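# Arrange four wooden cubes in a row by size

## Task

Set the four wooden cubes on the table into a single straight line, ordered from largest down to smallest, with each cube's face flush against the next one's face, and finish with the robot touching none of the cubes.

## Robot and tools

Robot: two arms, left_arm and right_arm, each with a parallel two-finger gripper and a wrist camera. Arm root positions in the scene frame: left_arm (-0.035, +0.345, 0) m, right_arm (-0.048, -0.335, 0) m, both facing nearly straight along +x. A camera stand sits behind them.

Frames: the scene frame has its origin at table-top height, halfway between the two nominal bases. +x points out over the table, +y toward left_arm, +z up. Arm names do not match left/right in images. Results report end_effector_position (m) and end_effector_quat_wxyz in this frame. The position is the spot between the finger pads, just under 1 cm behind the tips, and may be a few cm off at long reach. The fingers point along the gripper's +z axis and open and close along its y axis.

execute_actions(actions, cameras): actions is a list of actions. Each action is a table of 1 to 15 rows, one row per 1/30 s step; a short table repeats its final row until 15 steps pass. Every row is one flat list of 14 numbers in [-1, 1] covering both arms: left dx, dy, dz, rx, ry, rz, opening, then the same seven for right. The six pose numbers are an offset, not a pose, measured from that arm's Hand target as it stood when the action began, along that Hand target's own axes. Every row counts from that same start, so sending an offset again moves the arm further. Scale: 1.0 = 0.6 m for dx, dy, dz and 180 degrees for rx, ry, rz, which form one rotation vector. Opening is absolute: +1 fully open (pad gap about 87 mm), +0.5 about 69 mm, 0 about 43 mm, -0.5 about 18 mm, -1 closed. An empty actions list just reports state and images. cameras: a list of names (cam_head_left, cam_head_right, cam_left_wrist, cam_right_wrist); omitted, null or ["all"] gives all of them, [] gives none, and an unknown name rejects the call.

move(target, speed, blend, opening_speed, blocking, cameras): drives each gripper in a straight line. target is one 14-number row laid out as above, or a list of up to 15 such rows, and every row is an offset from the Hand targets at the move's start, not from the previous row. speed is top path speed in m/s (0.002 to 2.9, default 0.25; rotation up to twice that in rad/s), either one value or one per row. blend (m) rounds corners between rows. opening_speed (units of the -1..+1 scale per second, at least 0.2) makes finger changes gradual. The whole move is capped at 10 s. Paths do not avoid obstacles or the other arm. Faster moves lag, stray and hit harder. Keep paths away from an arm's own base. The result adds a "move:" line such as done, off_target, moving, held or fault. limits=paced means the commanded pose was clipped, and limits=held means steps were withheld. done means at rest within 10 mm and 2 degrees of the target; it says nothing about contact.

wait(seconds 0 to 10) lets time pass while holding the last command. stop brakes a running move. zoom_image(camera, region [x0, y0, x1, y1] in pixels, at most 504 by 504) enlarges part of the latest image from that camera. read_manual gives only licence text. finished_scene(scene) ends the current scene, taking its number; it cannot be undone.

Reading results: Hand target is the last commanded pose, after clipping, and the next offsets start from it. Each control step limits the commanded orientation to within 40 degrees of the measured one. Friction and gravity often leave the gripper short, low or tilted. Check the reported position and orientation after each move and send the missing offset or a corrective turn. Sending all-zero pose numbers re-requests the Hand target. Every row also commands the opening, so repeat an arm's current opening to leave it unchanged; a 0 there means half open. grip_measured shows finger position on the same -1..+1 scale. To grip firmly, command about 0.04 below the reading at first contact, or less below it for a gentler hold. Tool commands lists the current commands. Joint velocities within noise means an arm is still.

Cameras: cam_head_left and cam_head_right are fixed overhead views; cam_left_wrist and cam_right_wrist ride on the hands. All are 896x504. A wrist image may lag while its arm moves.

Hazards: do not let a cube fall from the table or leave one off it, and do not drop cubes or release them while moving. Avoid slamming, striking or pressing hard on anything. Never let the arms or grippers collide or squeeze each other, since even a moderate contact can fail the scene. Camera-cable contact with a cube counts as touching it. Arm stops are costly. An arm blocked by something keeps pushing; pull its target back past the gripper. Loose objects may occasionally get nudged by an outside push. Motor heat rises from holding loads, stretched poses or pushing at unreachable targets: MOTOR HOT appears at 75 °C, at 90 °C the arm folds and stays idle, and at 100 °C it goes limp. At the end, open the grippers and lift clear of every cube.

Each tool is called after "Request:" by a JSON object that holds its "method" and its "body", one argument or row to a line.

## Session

Request:
{"method": "execute_actions", "body": {
  "actions": []
}}

Scene clock: 0.00 s.
left_arm: end_effector_position=(+0.2988, +0.0982, +0.3005) grip_measured=+0.978 end_effector_quat_wxyz=(+0.512, -0.011, +0.800, -0.313) | right_arm: end_effector_position=(+0.1473, -0.2250, +0.3336) grip_measured=+1.000 end_effector_quat_wxyz=(+0.356, +0.117, +0.897, +0.234)
Joint positions: left_arm=[-0.651 1.244 1.165 -0.204 -0.074 -0.584 0.989] | right_arm=[0.317 1 1.563 -1.257 -0.095 0.632 1]
Joint velocities: within noise
Joint torques (N m): no reading
Heat: left arm: 43 °C; right arm: 49 °C.
Hand target: left_arm +0.2986, +0.0982, +0.3090; +0.519, -0.011, +0.793, -0.318 | right_arm +0.1482, -0.2250, +0.3380; +0.364, +0.116, +0.894, +0.236
Tool commands: left_gripper/opening=+1.0 right_gripper/opening=+1.0
camera_calibration:
cam_left_wrist: T_world_to_cam=[[-0.288465, -0.802508, 0.522273, 0.00522972], [-0.944075, 0.147399, -0.29495, 0.374444], [0.159717, -0.578147, -0.800148, 0.388577], [0, 0, 0, 1]] pos_world=[0.292949, 0.173659, 0.418629]
cam_right_wrist: T_world_to_cam=[[-0.0431713, -0.851662, -0.522311, -0.010351], [-0.994397, -0.0138632, 0.104796, 0.133271], [-0.0964918, 0.523909, -0.846291, 0.553712], [0, 0, 0, 1]] pos_world=[0.185506, -0.297062, 0.449229]

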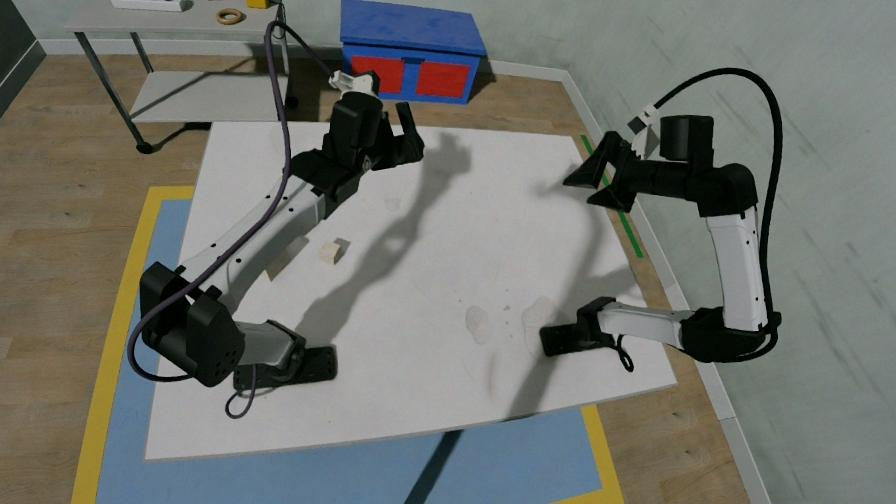

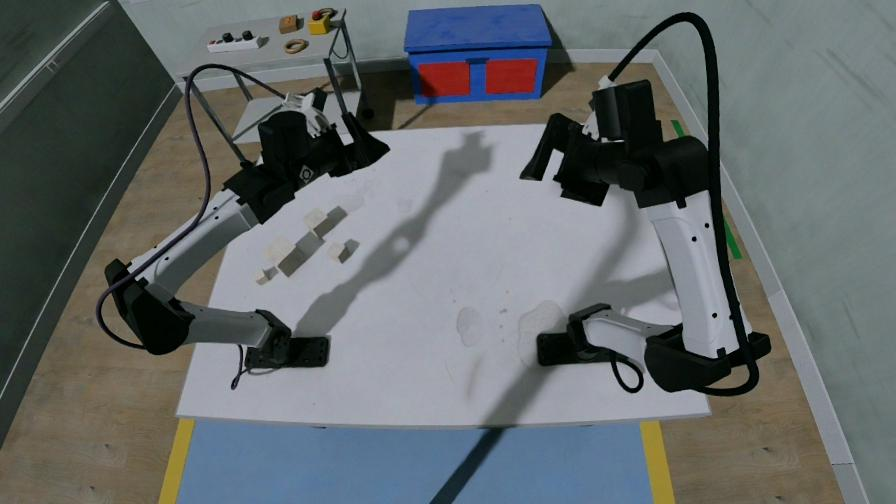

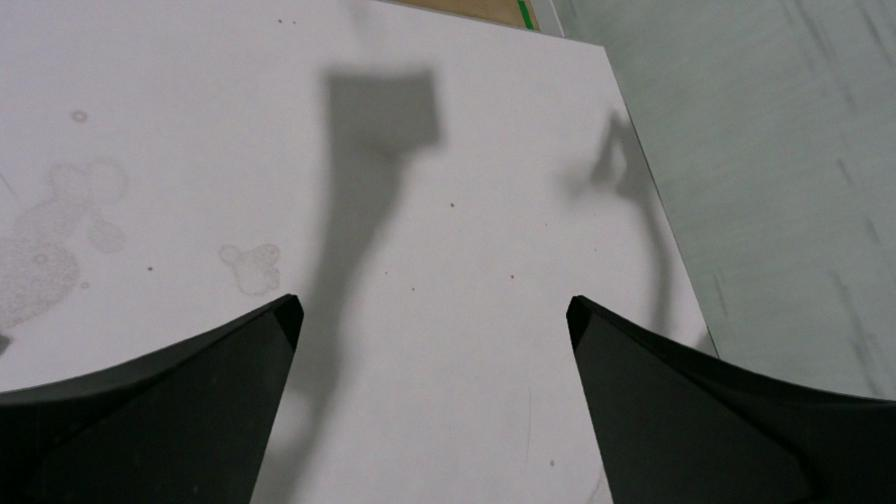

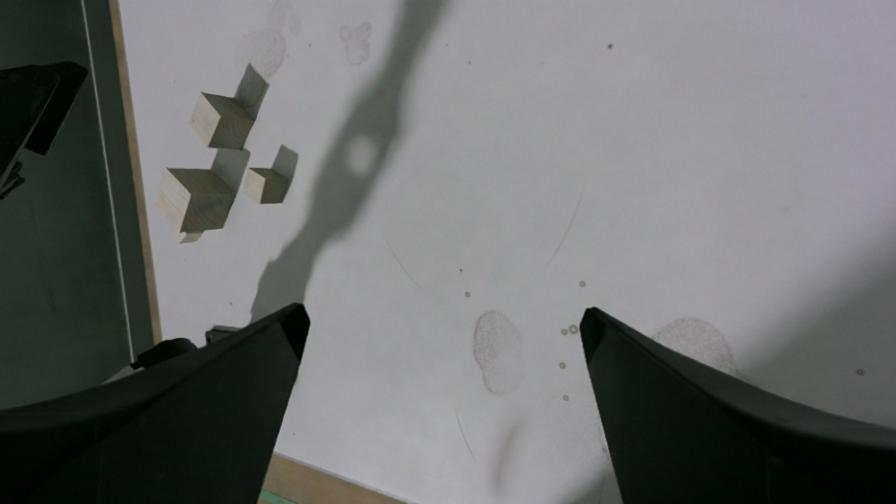

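Request:
{"method": "move", "body": {
  "target": [-0.0783,0.4127,-0.1960,-0.2100,0.2750,0.0351,1,0,0,0,0,0,0,1],
  "speed": 0.3
}}

Scene clock: 23.70 s.
left_arm: end_effector_position=(+0.2993, +0.3663, +0.2446) grip_measured=+0.978 end_effector_quat_wxyz=(+0.151, -0.004, +0.989, -0.007) | right_arm: end_effector_position=(+0.1473, -0.2250, +0.3336) grip_measured=+1.000 end_effector_quat_wxyz=(+0.356, +0.117, +0.897, +0.234)
Joint positions: left_arm=[0.036 1.807 2.085 -1.548 0.036 0.062 0.989] | right_arm=[0.317 1 1.563 -1.257 -0.095 0.632 1]
Joint velocities: within noise
Joint torques (N m): left_arm=[-0.09 -7.5 8.43 0.76 -0.08 0.18] | right_arm=[0.01 -0.66 5.42 1.62 -0.05 -0.04]
Heat: left arm: 46 °C; right arm: 48 °C.
Hand target: left_arm +0.3000, +0.3700, +0.2499; +0.131, +0.000, +0.991, -0.001 | right_arm +0.1482, -0.2250, +0.3380; +0.364, +0.116, +0.894, +0.236
Off the commanded pose: left_arm 0.006 m, 3 deg | right_arm 0.004 m, 1 deg.
joint sent to its limit (left arm) — joint 4 (wrist pitch), lower limit. The joint targets are off in orientation, not in position.
move: off_target (left_arm)
camera_calibration:
cam_left_wrist: T_world_to_cam=[[0.0229616, -0.999672, 0.0113417, 0.353776], [-0.838684, -0.0130867, 0.544462, 0.14088], [-0.544135, -0.0220138, -0.838709, 0.5151], [0, 0, 0, 1]] pos_world=[0.390315, 0.366843, 0.351303]
cam_right_wrist: T_world_to_cam=[[-0.0431713, -0.851662, -0.522311, -0.010351], [-0.994397, -0.0138632, 0.104796, 0.133271], [-0.0964918, 0.523909, -0.846291, 0.553712], [0, 0, 0, 1]] pos_world=[0.185506, -0.297062, 0.449229]

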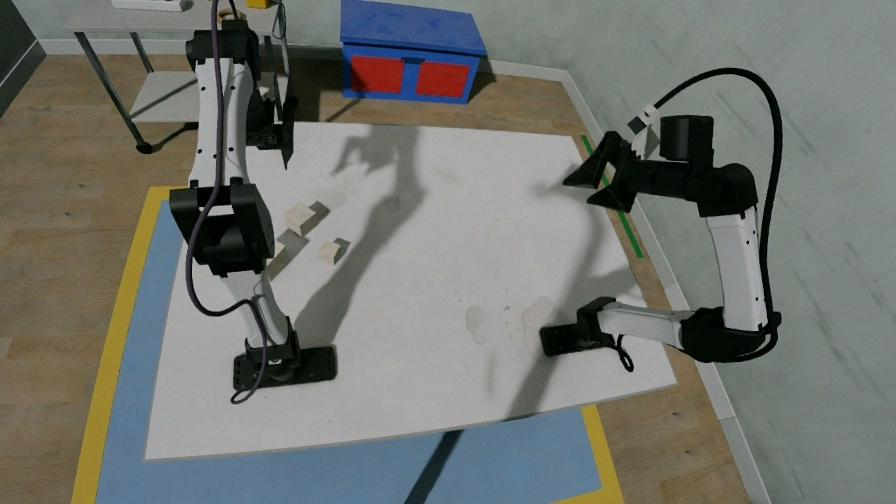

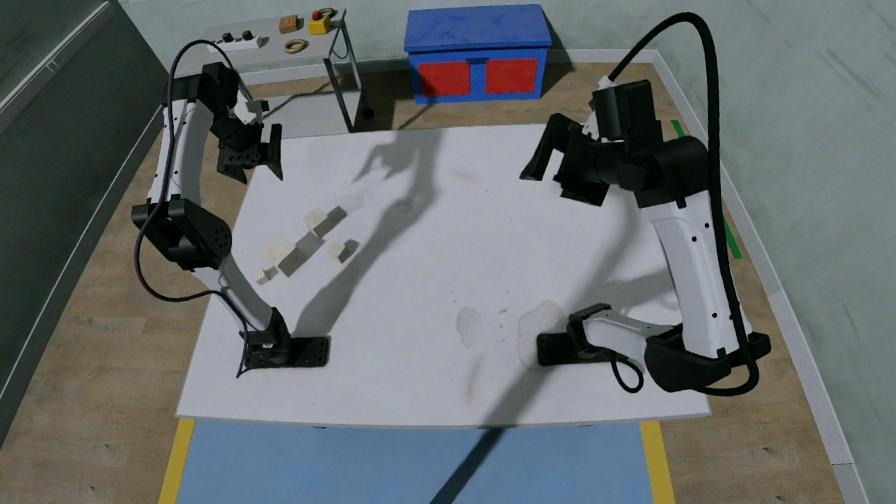

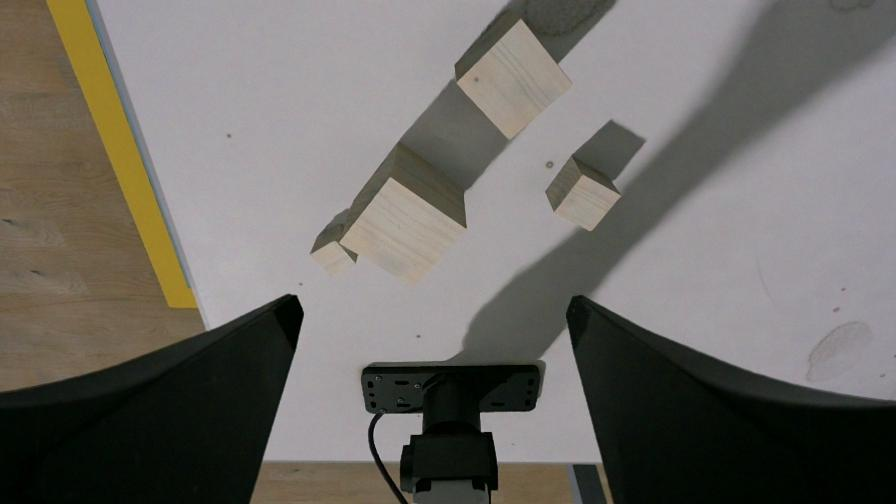

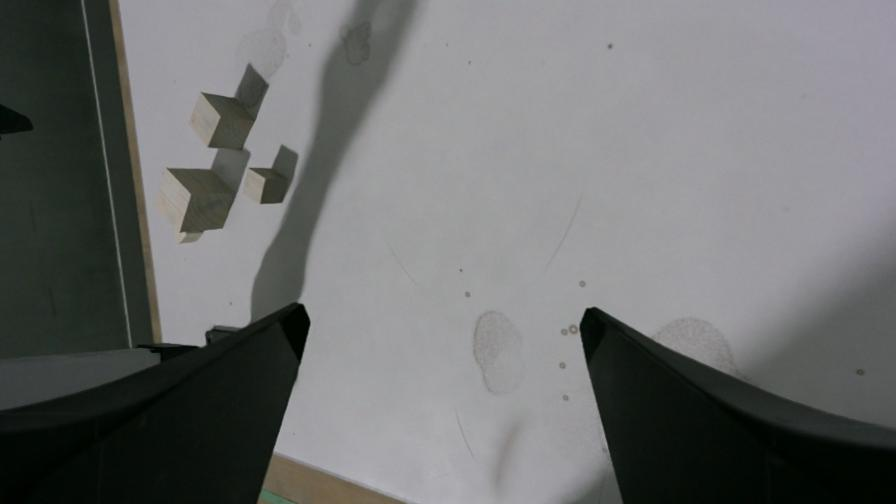

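Excellent view. Zooming for corners.

Request:
{"method": "zoom_image", "body": {
  "camera": "cam_left_wrist",
  "region": [300, 0, 640, 300]
}}

Scaled by 1.482 from the camera's 896x504 image, which has a finer 1280x720 frame.

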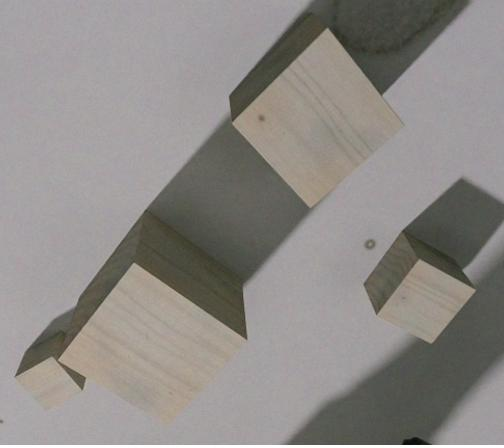

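Request:
{"method": "move", "body": {
  "target": [
    [0.0140,-0.0870,0.2203,0.0473,0.0376,0.2351,1,0,0,0,0,0,0,1],
    [0.0522,-0.0868,0.3617,0.0473,0.0376,0.2351,1,0,0,0,0,0,0,1]
  ],
  "speed": [0.3,0.15],
  "blend": [0.02,0],
  "cameras": ["cam_left_wrist"]
}}

Scene clock: 102.73 s.
left_arm: end_effector_position=(+0.3238, +0.3206, +0.0333) grip_measured=+0.978 end_effector_quat_wxyz=(+0.058, +0.360, +0.931, -0.021) | right_arm: end_effector_position=(+0.1473, -0.2250, +0.3336) grip_measured=+1.000 end_effector_quat_wxyz=(+0.356, +0.117, +0.897, +0.234)
Joint positions: left_arm=[-0.14 1.98 1.461 -0.95 0.071 0.634 0.989] | right_arm=[0.317 1 1.563 -1.257 -0.095 0.632 1]
Joint velocities: within noise
Joint torques (N m): left_arm=[-0.4 -9.44 6.28 0.57 0.3 0.18] | right_arm=[-0.02 -0.73 5.39 1.61 -0.05 -0.04]
Heat: left arm: 48 °C; right arm: 46 °C.
Hand target: left_arm +0.3260, +0.3176, +0.0323; +0.064, +0.367, +0.928, -0.025 | right_arm +0.1482, -0.2250, +0.3380; +0.364, +0.116, +0.894, +0.236
Off the commanded pose: left_arm 0.004 m, 1 deg | right_arm 0.004 m, 1 deg.
move: done
camera_calibration:
cam_left_wrist: T_world_to_cam=[[-0.660947, -0.750357, -0.0106564, 0.452133], [-0.55166, 0.476201, 0.684766, 0.0213295], [-0.508744, 0.458473, -0.728685, 0.181116], [0, 0, 0, 1]] pos_world=[0.402744, 0.246067, 0.122189]
Images, in order (width x height): cam_left_wrist 896x504.

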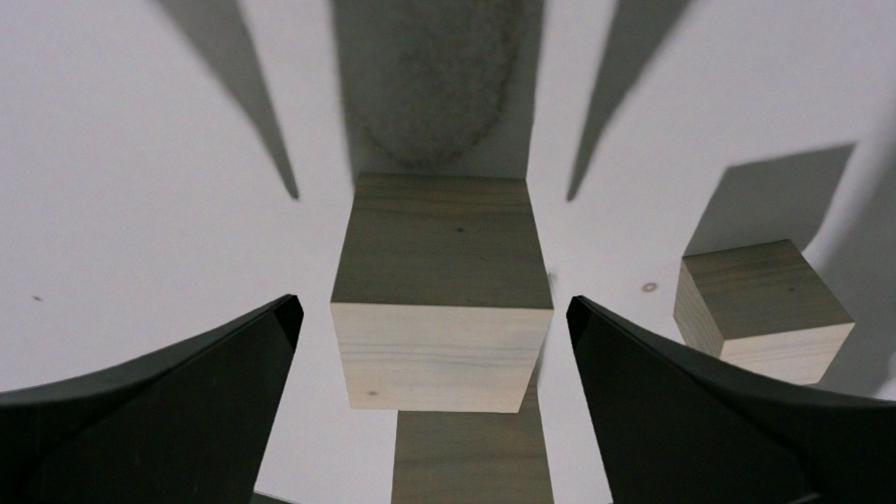

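Request:
{"method": "move", "body": {
  "target": [
    [0,0,0,0,0,0,0.1,0,0,0,0,0,0,1],
    [-0.0057,0,-0.0413,0,0,0,0.1,0,0,0,0,0,0,1],
    [0.0973,-0.0207,-0.0517,-0.0040,0,-0.0287,0.1,0,0,0,0,0,0,1]
  ],
  "speed": [0.2,0.15,0.15],
  "blend": [0,0.015,0],
  "opening_speed": 1.5,
  "cameras": ["cam_left_wrist","cam_head_right"]
}}

Scene clock: 123.97 s.
left_arm: end_effector_position=(+0.2687, +0.3517, +0.0475) grip_measured=+0.152 end_effector_quat_wxyz=(+0.046, +0.320, +0.946, -0.024) | right_arm: end_effector_position=(+0.1473, -0.2250, +0.3336) grip_measured=+1.000 end_effector_quat_wxyz=(+0.356, +0.117, +0.897, +0.234)
Joint positions: left_arm=[-0.055 1.788 1.261 -0.97 0.073 0.634 0.576] | right_arm=[0.317 1 1.563 -1.257 -0.095 0.632 1]
Joint velocities: within noise
Joint torques (N m): left_arm=[0.06 -10.5 6 0.53 0.27 0.18] | right_arm=[-0.08 -0.68 5.42 1.6 -0.04 -0.04]
Heat: left arm: 48 °C; right arm: 45 °C.
Hand target: left_arm +0.2721, +0.3511, +0.0550; +0.065, +0.324, +0.944, -0.022 | right_arm +0.1482, -0.2250, +0.3380; +0.364, +0.116, +0.894, +0.236
Off the commanded pose: left_arm 0.008 m, 2 deg | right_arm 0.004 m, 1 deg.
move: done; blend cut to 0.0125 m at target 2
camera_calibration:
cam_left_wrist: T_world_to_cam=[[-0.595307, -0.803465, 0.00730768, 0.439378], [-0.570609, 0.429146, 0.700171, -0.0126589], [-0.565699, 0.412647, -0.713938, 0.179806], [0, 0, 0, 1]] pos_world=[0.356058, 0.284261, 0.134023]
Images, in order (width x height): cam_head_right 896x504, cam_left_wrist 896x504.

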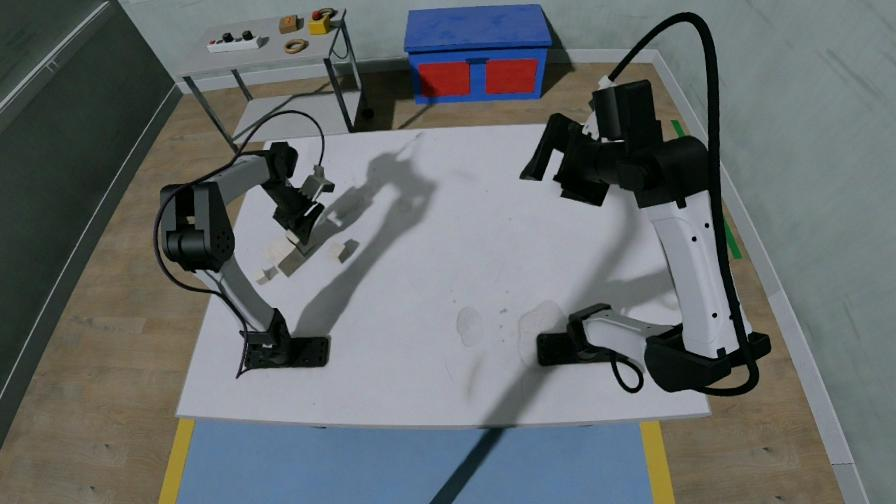

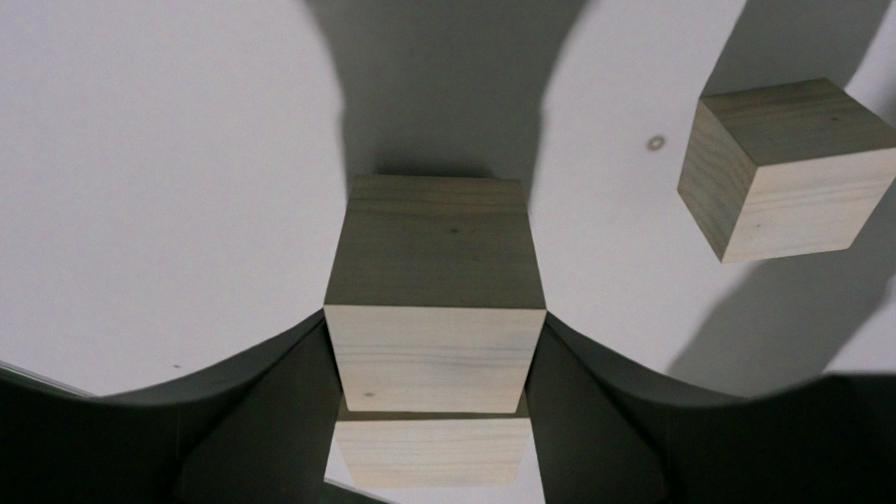

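Request:
{"method": "move", "body": {
  "target": [
    [0.0090,0.0013,0.0392,-0.00175,0,-0.0127,0.1,0,0,0,0,0,0,1],
    [0.0335,0.0003,0.0358,-0.00175,0,-0.0127,0.1,0,0,0,0,0,0,1]
  ],
  "speed": [0.1,0.06],
  "cameras": ["cam_left_wrist","cam_right_wrist"]
}}

Scene clock: 170.00 s.
left_arm: end_effector_position=(+0.2614, +0.3587, +0.0335) grip_measured=+0.152 end_effector_quat_wxyz=(+0.064, +0.304, +0.950, -0.020) | right_arm: end_effector_position=(+0.1473, -0.2250, +0.3336) grip_measured=+1.000 end_effector_quat_wxyz=(+0.356, +0.117, +0.897, +0.234)
Joint positions: left_arm=[-0.028 1.746 1.154 -0.869 0.078 0.625 0.576] | right_arm=[0.317 1 1.563 -1.257 -0.095 0.632 1]
Joint velocities: within noise
Joint torques (N m): left_arm=[0.68 -8.01 4.59 0.6 0.22 0.22] | right_arm=[-0.01 -0.7 5.41 1.59 -0.06 -0.05]
Heat: left arm: 48 °C; right arm: 44 °C.
Hand target: left_arm +0.2589, +0.3616, +0.0309; +0.066, +0.305, +0.950, -0.021 | right_arm +0.1482, -0.2250, +0.3380; +0.364, +0.116, +0.894, +0.236
Off the commanded pose: left_arm 0.005 m, 0 deg | right_arm 0.004 m, 1 deg.
move: done
camera_calibration:
cam_left_wrist: T_world_to_cam=[[-0.565946, -0.824401, -0.00823499, 0.441101], [-0.609933, 0.411953, 0.676961, 0.00720277], [-0.554695, 0.388146, -0.735973, 0.169446], [0, 0, 0, 1]] pos_world=[0.348023, 0.294907, 0.123464]
cam_right_wrist: T_world_to_cam=[[-0.0431713, -0.851662, -0.522311, -0.010351], [-0.994397, -0.0138632, 0.104796, 0.133271], [-0.0964918, 0.523909, -0.846291, 0.553712], [0, 0, 0, 1]] pos_world=[0.185506, -0.297062, 0.449229]
Images, in order (width x height): cam_left_wrist 896x504, cam_right_wrist 896x504.

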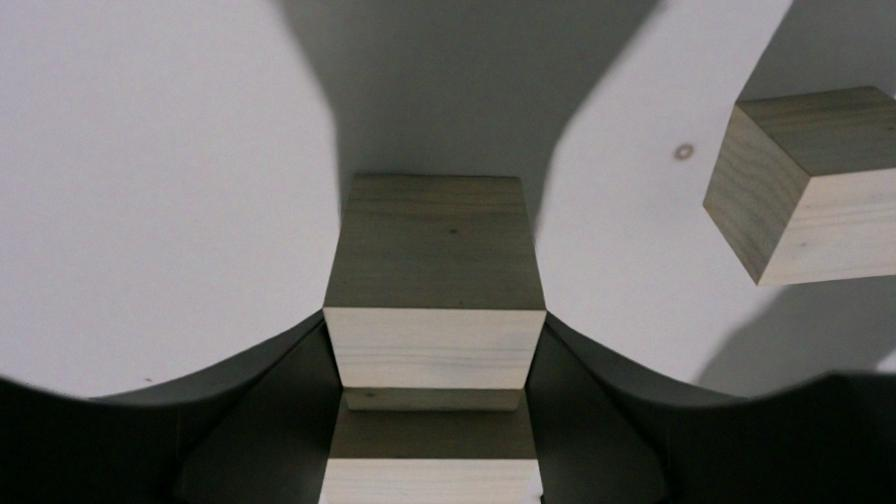

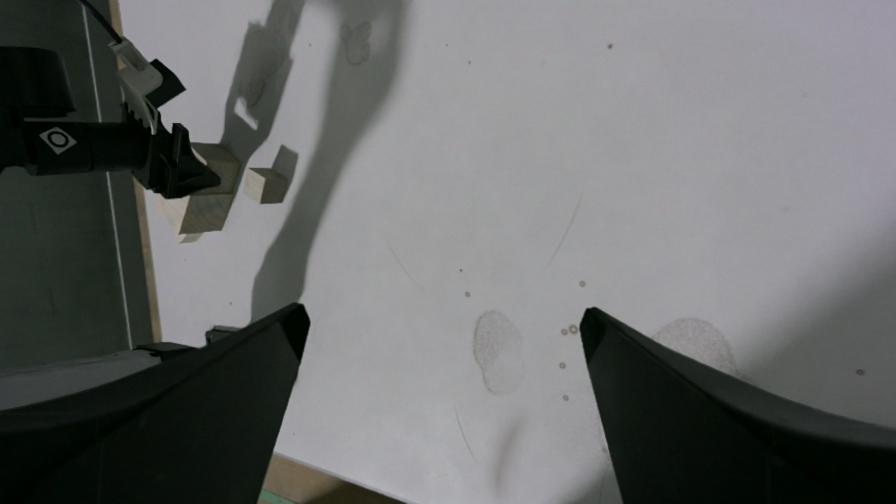

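Request:
{"method": "move", "body": {
  "target": [
    [0.0117,0,-0.0015,0,0,0,0.1,0,0,0,0,0,0,1],
    [0.0033,0,-0.0005,0,0,0,0.35,0,0,0,0,0,0,1],
    [-0.0140,0,-0.1243,0,0,0,0.35,0,0,0,0,0,0,1],
    [-0.0890,-0.1835,-0.1208,-0.0063,0,-0.0452,0.5,0,0,0,0,0,0,1]
  ],
  "speed": [0.06,0.06,0.12,0.3],
  "blend": [0,0,0.02,0]
}}

Request:
{"method": "zoom_image", "body": {
  "camera": "cam_right_wrist",
  "region": [140, 120, 310, 260]
}}

Request:
{"method": "zoom_image", "body": {
  "camera": "cam_head_right",
  "region": [240, 200, 360, 300]
}}

Scene clock: 208.97 s.
left_arm: end_effector_position=(+0.2258, +0.2465, +0.1012) grip_measured=+0.500 end_effector_quat_wxyz=(+0.054, +0.240, +0.969, -0.022) | right_arm: end_effector_position=(+0.1473, -0.2250, +0.3336) grip_measured=+1.000 end_effector_quat_wxyz=(+0.356, +0.117, +0.897, +0.234)
Joint positions: left_arm=[-0.399 1.65 1.319 -1.128 0.03 0.125 0.75] | right_arm=[0.317 1 1.563 -1.257 -0.095 0.632 1]
Joint velocities: within noise
Joint torques (N m): left_arm=[-0.31 -8.12 8.66 0.43 -0.09 -0.04] | right_arm=[0.01 -0.68 5.38 1.61 -0.05 -0.04]
Heat: left arm: 45 °C; right arm: 43 °C.
Hand target: left_arm +0.2297, +0.2471, +0.1100; +0.067, +0.236, +0.969, -0.016 | right_arm +0.1482, -0.2250, +0.3380; +0.364, +0.116, +0.894, +0.236
Off the commanded pose: left_arm 0.010 m, 2 deg | right_arm 0.004 m, 1 deg.
move: done
camera_calibration:
cam_left_wrist: T_world_to_cam=[[-0.453571, -0.891181, 0.00841625, 0.318458], [-0.641308, 0.332925, 0.691292, 0.0109334], [-0.618868, 0.308152, -0.722526, 0.276022], [0, 0, 0, 1]] pos_world=[0.322276, 0.195106, 0.189195]
cam_right_wrist: T_world_to_cam=[[-0.0431713, -0.851662, -0.522311, -0.010351], [-0.994397, -0.0138632, 0.104796, 0.133271], [-0.0964918, 0.523909, -0.846291, 0.553712], [0, 0, 0, 1]] pos_world=[0.185506, -0.297062, 0.449229]

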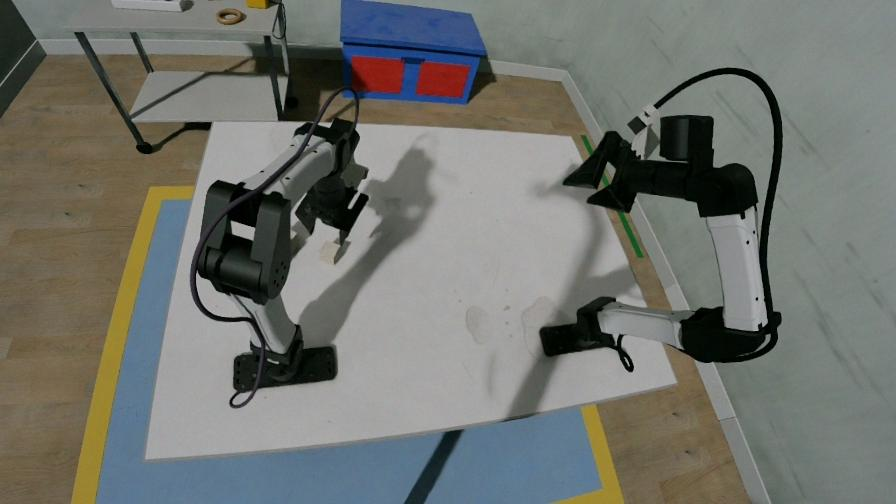

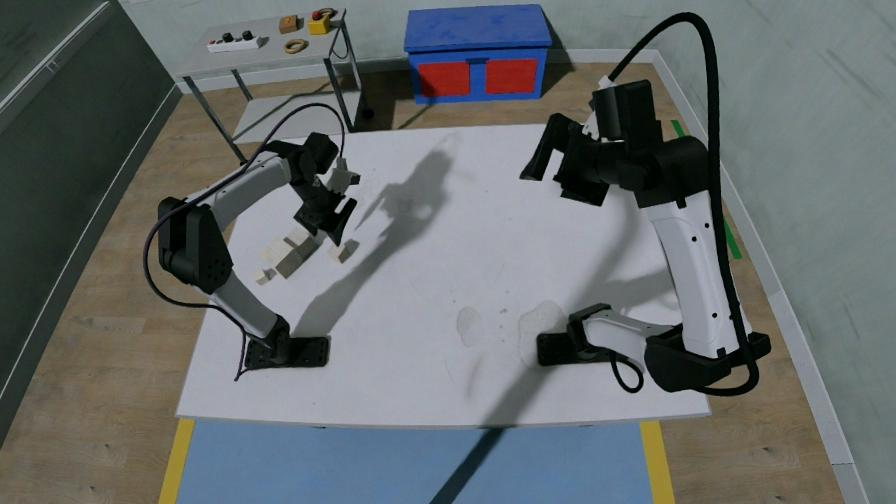

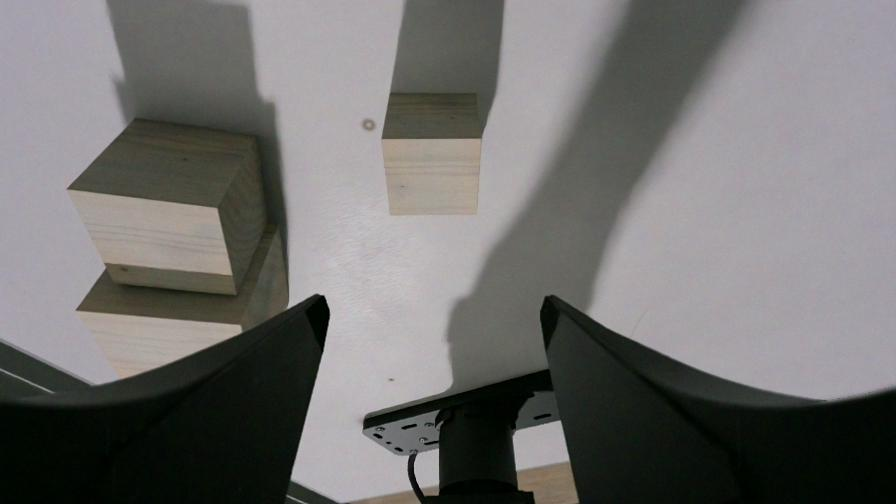

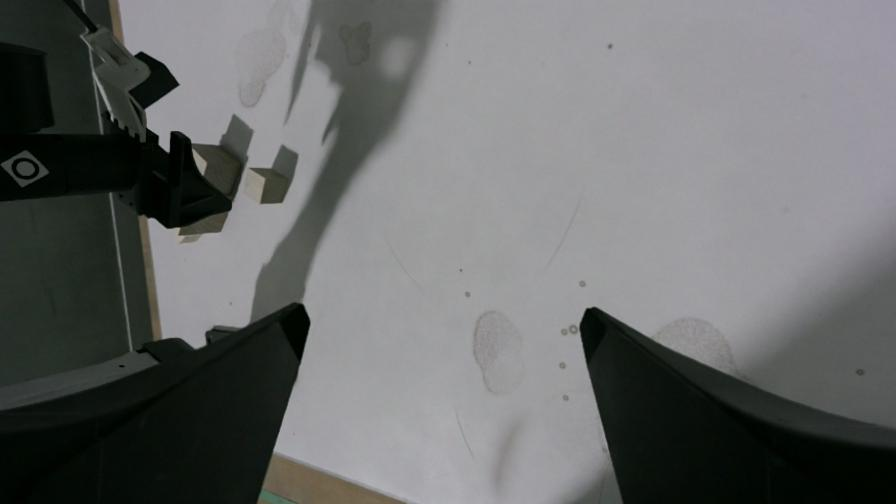

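Scaled by 2.965 from the camera's 896x504 image, which has a finer 1280x720 frame.

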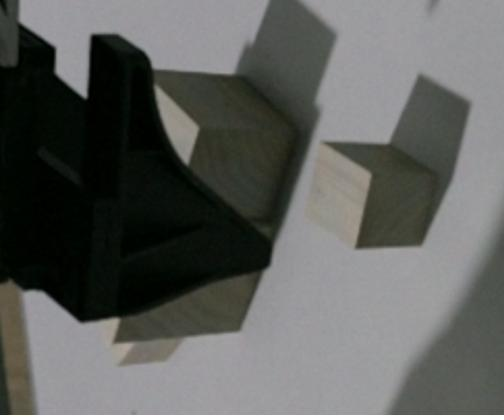

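Scaled by 4.200 from the camera's 896x504 image, which has a finer 1280x720 frame.

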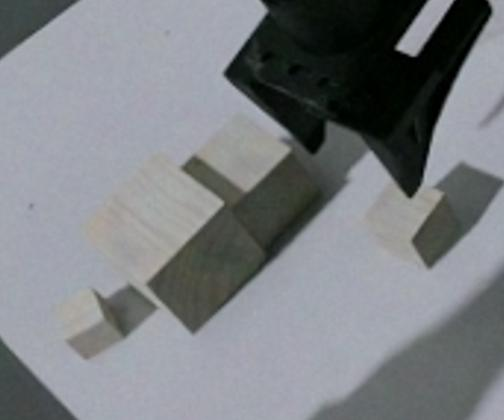

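Request:
{"method": "move", "body": {
  "target": [
    [0.0130,0.0003,0.1428,0,0,0,0.5,0,0,0,0,0,0,1],
    [0.0130,0.0003,0.1428,0,0,0,-0.2,0,0,0,0,0,0,1],
    [-0.0022,0.0005,0.0340,0,0,0,-0.2,0,0,0,0,0,0,1],
    [-0.0532,0.1768,0.0428,0.0063,0,0.0451,-0.2,0,0,0,0,0,0,1]
  ],
  "speed": [0.15,0.15,0.2,0.25],
  "blend": [0,0,0.02,0],
  "opening_speed": 1.5
}}

Request:
{"method": "zoom_image", "body": {
  "camera": "cam_right_wrist",
  "region": [140, 100, 310, 260]
}}

Request:
{"method": "zoom_image", "body": {
  "camera": "cam_head_right",
  "region": [240, 200, 360, 300]
}}

Scene clock: 257.00 s.
left_arm: end_effector_position=(+0.3050, +0.3277, +0.0847) grip_measured=-0.133 end_effector_quat_wxyz=(+0.060, +0.299, +0.952, -0.017) | right_arm: end_effector_position=(+0.1473, -0.2250, +0.3336) grip_measured=+1.000 end_effector_quat_wxyz=(+0.356, +0.117, +0.897, +0.234)
Joint positions: left_arm=[-0.121 1.872 1.521 -1.11 0.059 0.523 0.434] | right_arm=[0.317 1 1.563 -1.257 -0.095 0.632 1]
Joint velocities: within noise
Joint torques (N m): left_arm=[-0.31 -8.2 9.06 0.41 0.29 0.25] | right_arm=[0.01 -0.79 5.52 1.59 -0.05 -0.03]
Heat: left arm: 50 °C; right arm: 42 °C.
Hand target: left_arm +0.3097, +0.3251, +0.0889; +0.066, +0.305, +0.950, -0.021 | right_arm +0.1482, -0.2250, +0.3380; +0.364, +0.116, +0.894, +0.236
Off the commanded pose: left_arm 0.007 m, 1 deg | right_arm 0.004 m, 1 deg.
move: done
camera_calibration:
cam_left_wrist: T_world_to_cam=[[-0.557318, -0.830218, -0.0116222, 0.440163], [-0.609458, 0.399537, 0.684785, 0.0151736], [-0.563877, 0.388726, -0.728652, 0.245336], [0, 0, 0, 1]] pos_world=[0.392898, 0.264, 0.17349]
cam_right_wrist: T_world_to_cam=[[-0.0431713, -0.851662, -0.522311, -0.010351], [-0.994397, -0.0138632, 0.104796, 0.133271], [-0.0964918, 0.523909, -0.846291, 0.553712], [0, 0, 0, 1]] pos_world=[0.185506, -0.297062, 0.449229]

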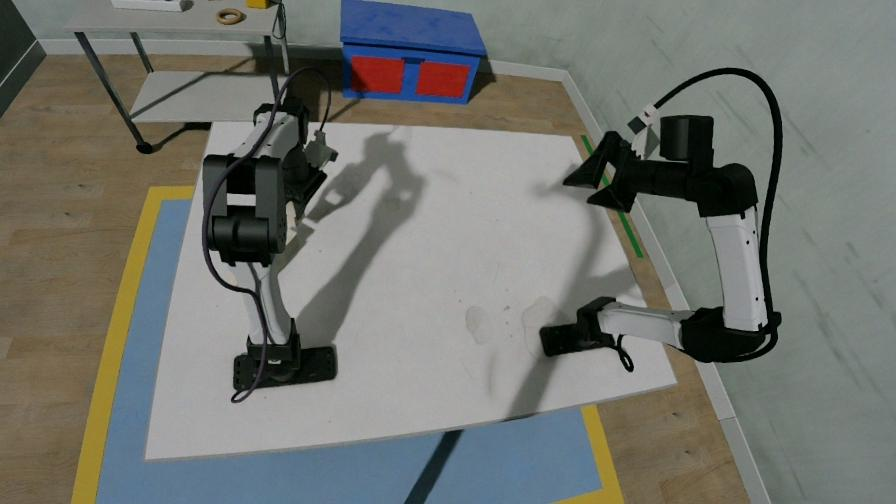

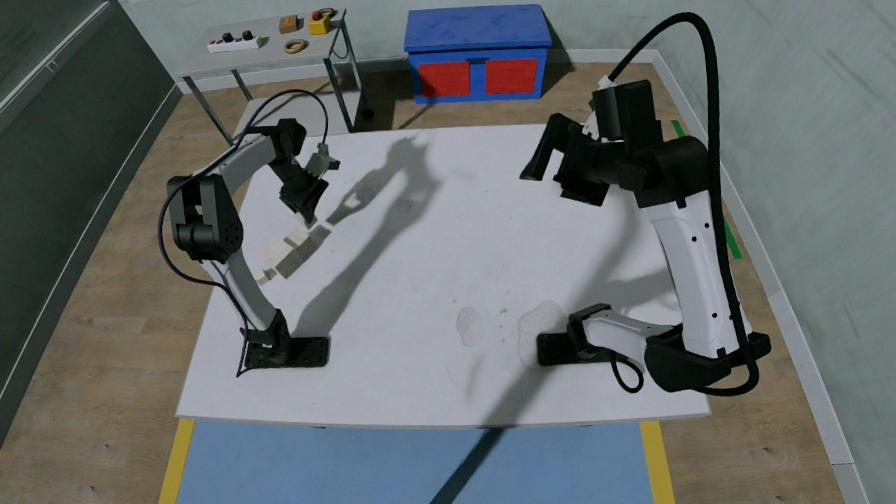

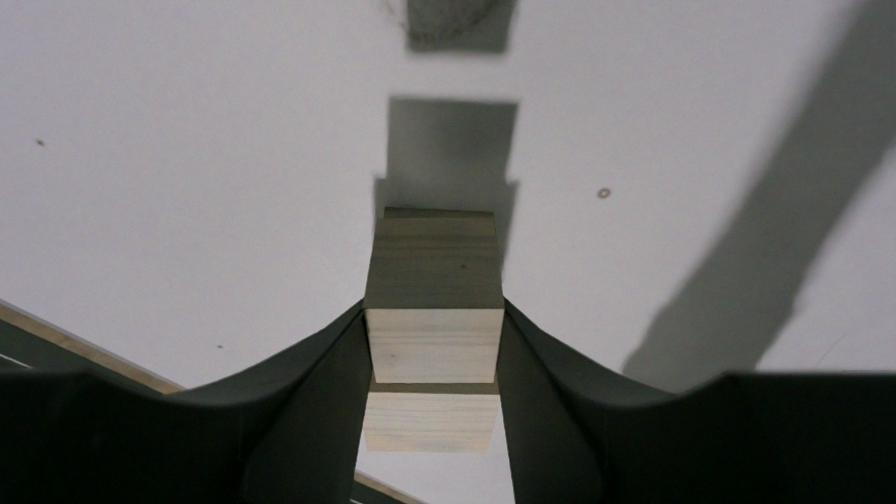

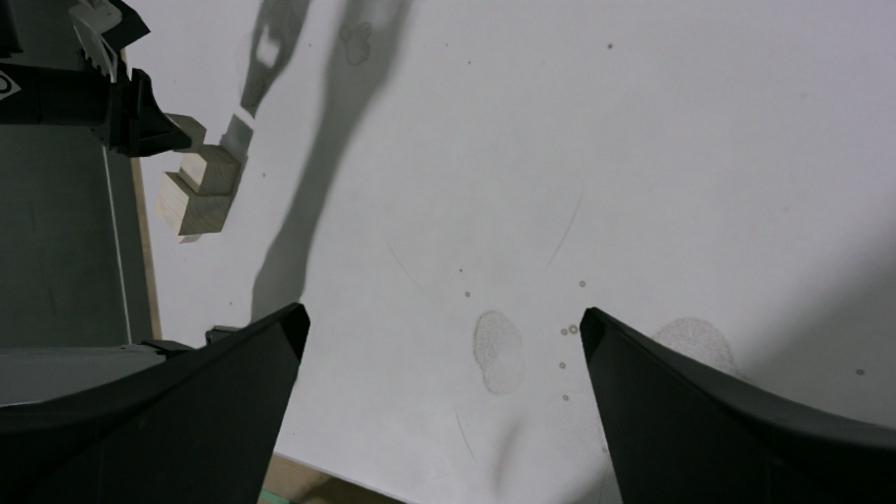

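Scaled by 2.965 from the camera's 896x504 image, which has a finer 1280x720 frame.

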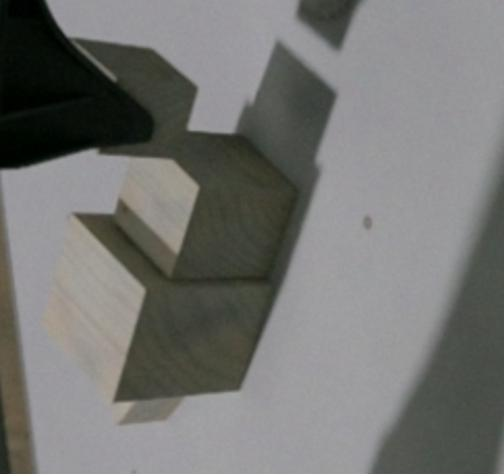

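Scaled by 4.200 from the camera's 896x504 image, which has a finer 1280x720 frame.

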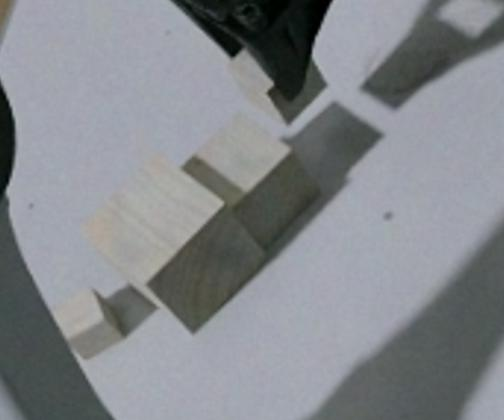

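Request:
{"method": "move", "body": {
  "target": [
    [0.0157,0.0012,0.1122,0.0012,0,0.0083,-0.2,0,0,0,0,0,0,1],
    [0.0498,0.0013,0.1040,0.0012,0,0.0083,-0.2,0,0,0,0,0,0,1]
  ],
  "speed": [0.12,0.06],
  "cameras": ["cam_left_wrist","cam_right_wrist"]
}}

Request:
{"method": "zoom_image", "body": {
  "camera": "cam_right_wrist",
  "region": [140, 100, 310, 260]
}}

Scene clock: 299.43 s.
left_arm: end_effector_position=(+0.2961, +0.3342, +0.0250) grip_measured=-0.133 end_effector_quat_wxyz=(+0.066, +0.314, +0.947, -0.021) | right_arm: end_effector_position=(+0.1473, -0.2250, +0.3336) grip_measured=+1.000 end_effector_quat_wxyz=(+0.356, +0.117, +0.897, +0.234)
Joint positions: left_arm=[-0.1 1.88 1.288 -0.862 0.075 0.576 0.434] | right_arm=[0.317 1 1.563 -1.257 -0.095 0.632 1]
Joint velocities: within noise
Joint torques (N m): left_arm=[0.7 -9.35 4.57 0.59 0.18 0.23] | right_arm=[0.09 -0.72 5.37 1.6 -0.05 -0.05]
Heat: left arm: 51 °C; right arm: 42 °C.
Hand target: left_arm +0.2931, +0.3380, +0.0231; +0.066, +0.317, +0.946, -0.022 | right_arm +0.1482, -0.2250, +0.3380; +0.364, +0.116, +0.894, +0.236
Off the commanded pose: left_arm 0.005 m, 0 deg | right_arm 0.004 m, 1 deg.
move: done
camera_calibration:
cam_left_wrist: T_world_to_cam=[[-0.584388, -0.811436, -0.00790994, 0.441642], [-0.60225, 0.427161, 0.674409, 0.0370099], [-0.543861, 0.398881, -0.738315, 0.185318], [0, 0, 0, 1]] pos_world=[0.381167, 0.268635, 0.115356]
cam_right_wrist: T_world_to_cam=[[-0.0431713, -0.851662, -0.522311, -0.010351], [-0.994397, -0.0138632, 0.104796, 0.133271], [-0.0964918, 0.523909, -0.846291, 0.553712], [0, 0, 0, 1]] pos_world=[0.185506, -0.297062, 0.449229]
Images, in order (width x height): cam_left_wrist 896x504, cam_right_wrist 896x504.

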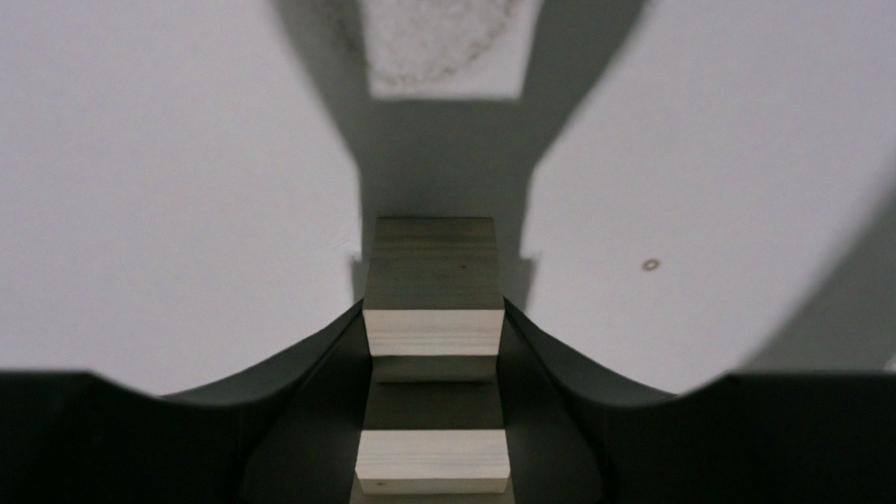

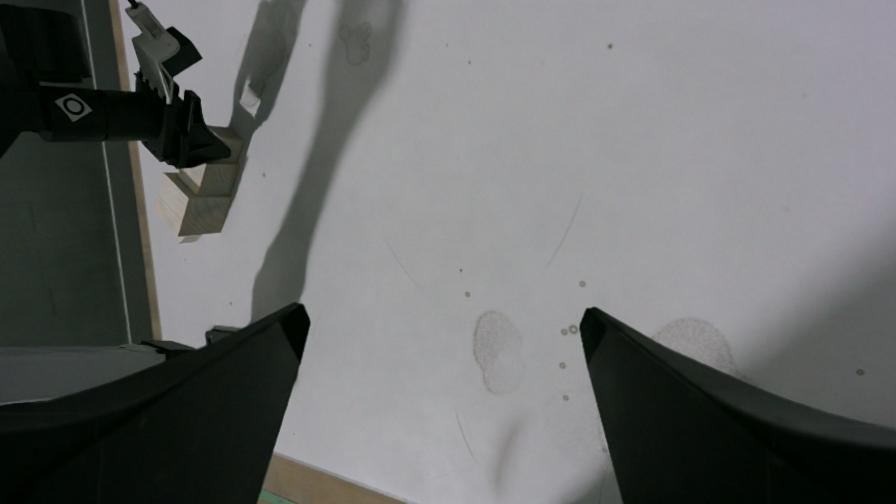

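Scaled by 2.965 from the camera's 896x504 image, which has a finer 1280x720 frame.

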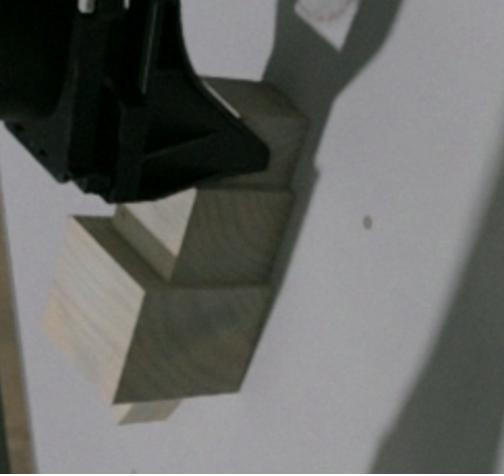

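Request:
{"method": "move", "body": {
  "target": [
    [-0.0050,0,0.0008,0,0,0,0.15,0,0,0,0,0,0,1],
    [-0.0252,0,-0.1428,0,0,0,0.15,0,0,0,0,0,0,1],
    [0.2550,0.0328,-0.1820,-0.0622,0.0105,-0.8929,0.4,0,0,0,0,0,0,1]
  ],
  "speed": [0.06,0.12,0.6]
}}

Scene clock: 332.33 s.
left_arm: end_effector_position=(+0.1763, +0.4538, +0.1079) grip_measured=+0.400 end_effector_quat_wxyz=(+0.004, +0.879, -0.476, +0.004) | right_arm: end_effector_position=(+0.1473, -0.2250, +0.3336) grip_measured=+1.000 end_effector_quat_wxyz=(+0.356, +0.117, +0.897, +0.234)
Joint positions: left_arm=[0.62 1.445 1.131 -1.261 0.012 -1.49 0.7] | right_arm=[0.317 1 1.563 -1.257 -0.095 0.632 1]
Joint velocities: within noise
Joint torques (N m): left_arm=[0.16 -6.39 5.86 0.15 -0.17 -0.08] | right_arm=[0.06 -0.73 5.44 1.62 -0.04 -0.01]
Heat: left arm: 49 °C; right arm: 42 °C.
Hand target: left_arm +0.1721, +0.4542, +0.1101; +0.000, +0.883, -0.470, +0.000 | right_arm +0.1482, -0.2250, +0.3380; +0.364, +0.116, +0.894, +0.236
Off the commanded pose: left_arm 0.005 m, 1 deg | right_arm 0.004 m, 1 deg.
move: done
camera_calibration:
cam_left_wrist: T_world_to_cam=[[0.828836, 0.559339, -0.0130771, -0.401386], [0.360277, -0.51569, 0.777345, 0.104807], [0.428055, -0.649003, -0.628939, 0.425977], [0, 0, 0, 1]] pos_world=[0.112582, 0.555019, 0.181193]
cam_right_wrist: T_world_to_cam=[[-0.0431713, -0.851662, -0.522311, -0.010351], [-0.994397, -0.0138632, 0.104796, 0.133271], [-0.0964918, 0.523909, -0.846291, 0.553712], [0, 0, 0, 1]] pos_world=[0.185506, -0.297062, 0.449229]

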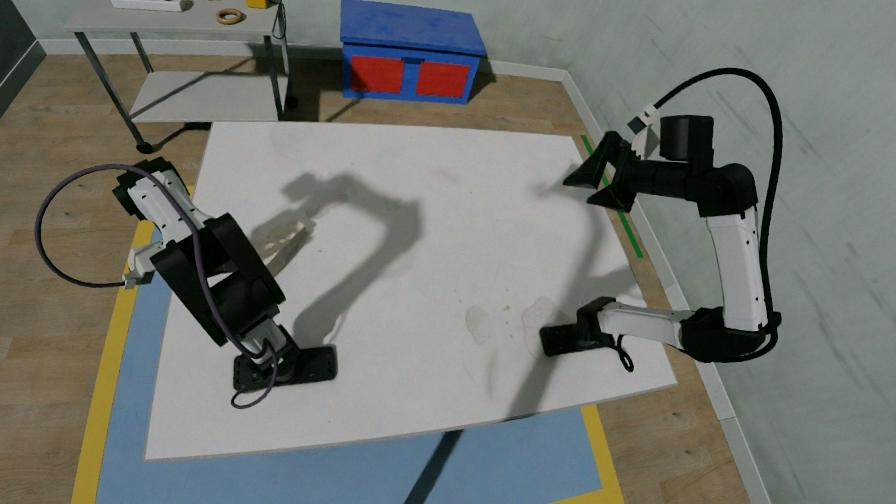

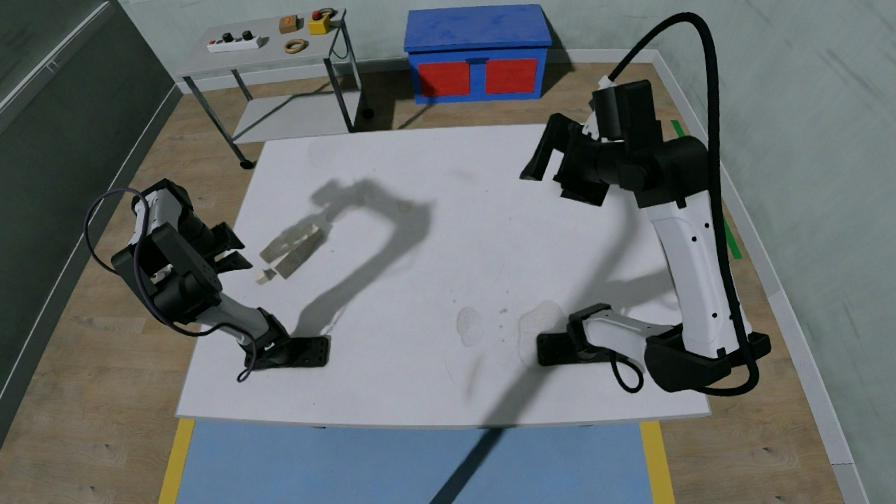

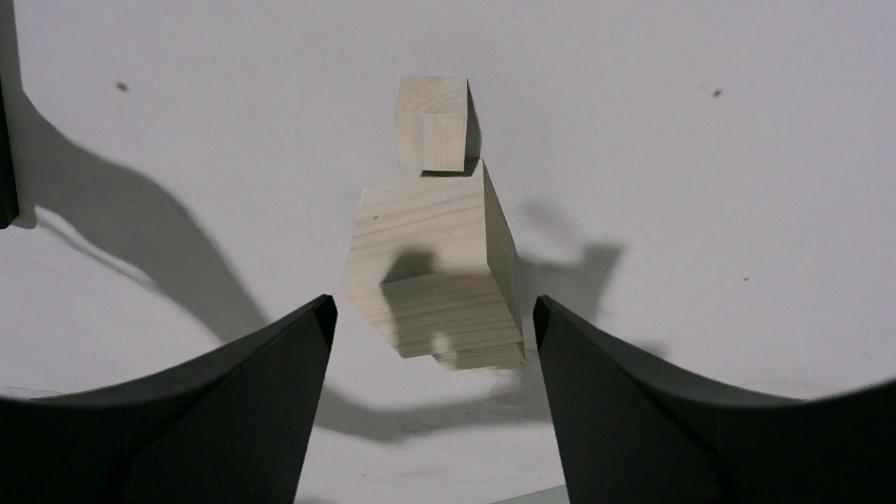

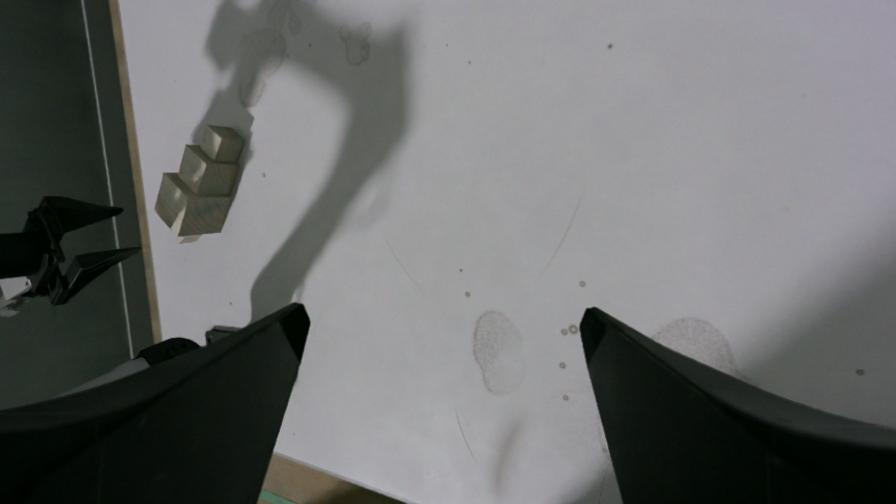

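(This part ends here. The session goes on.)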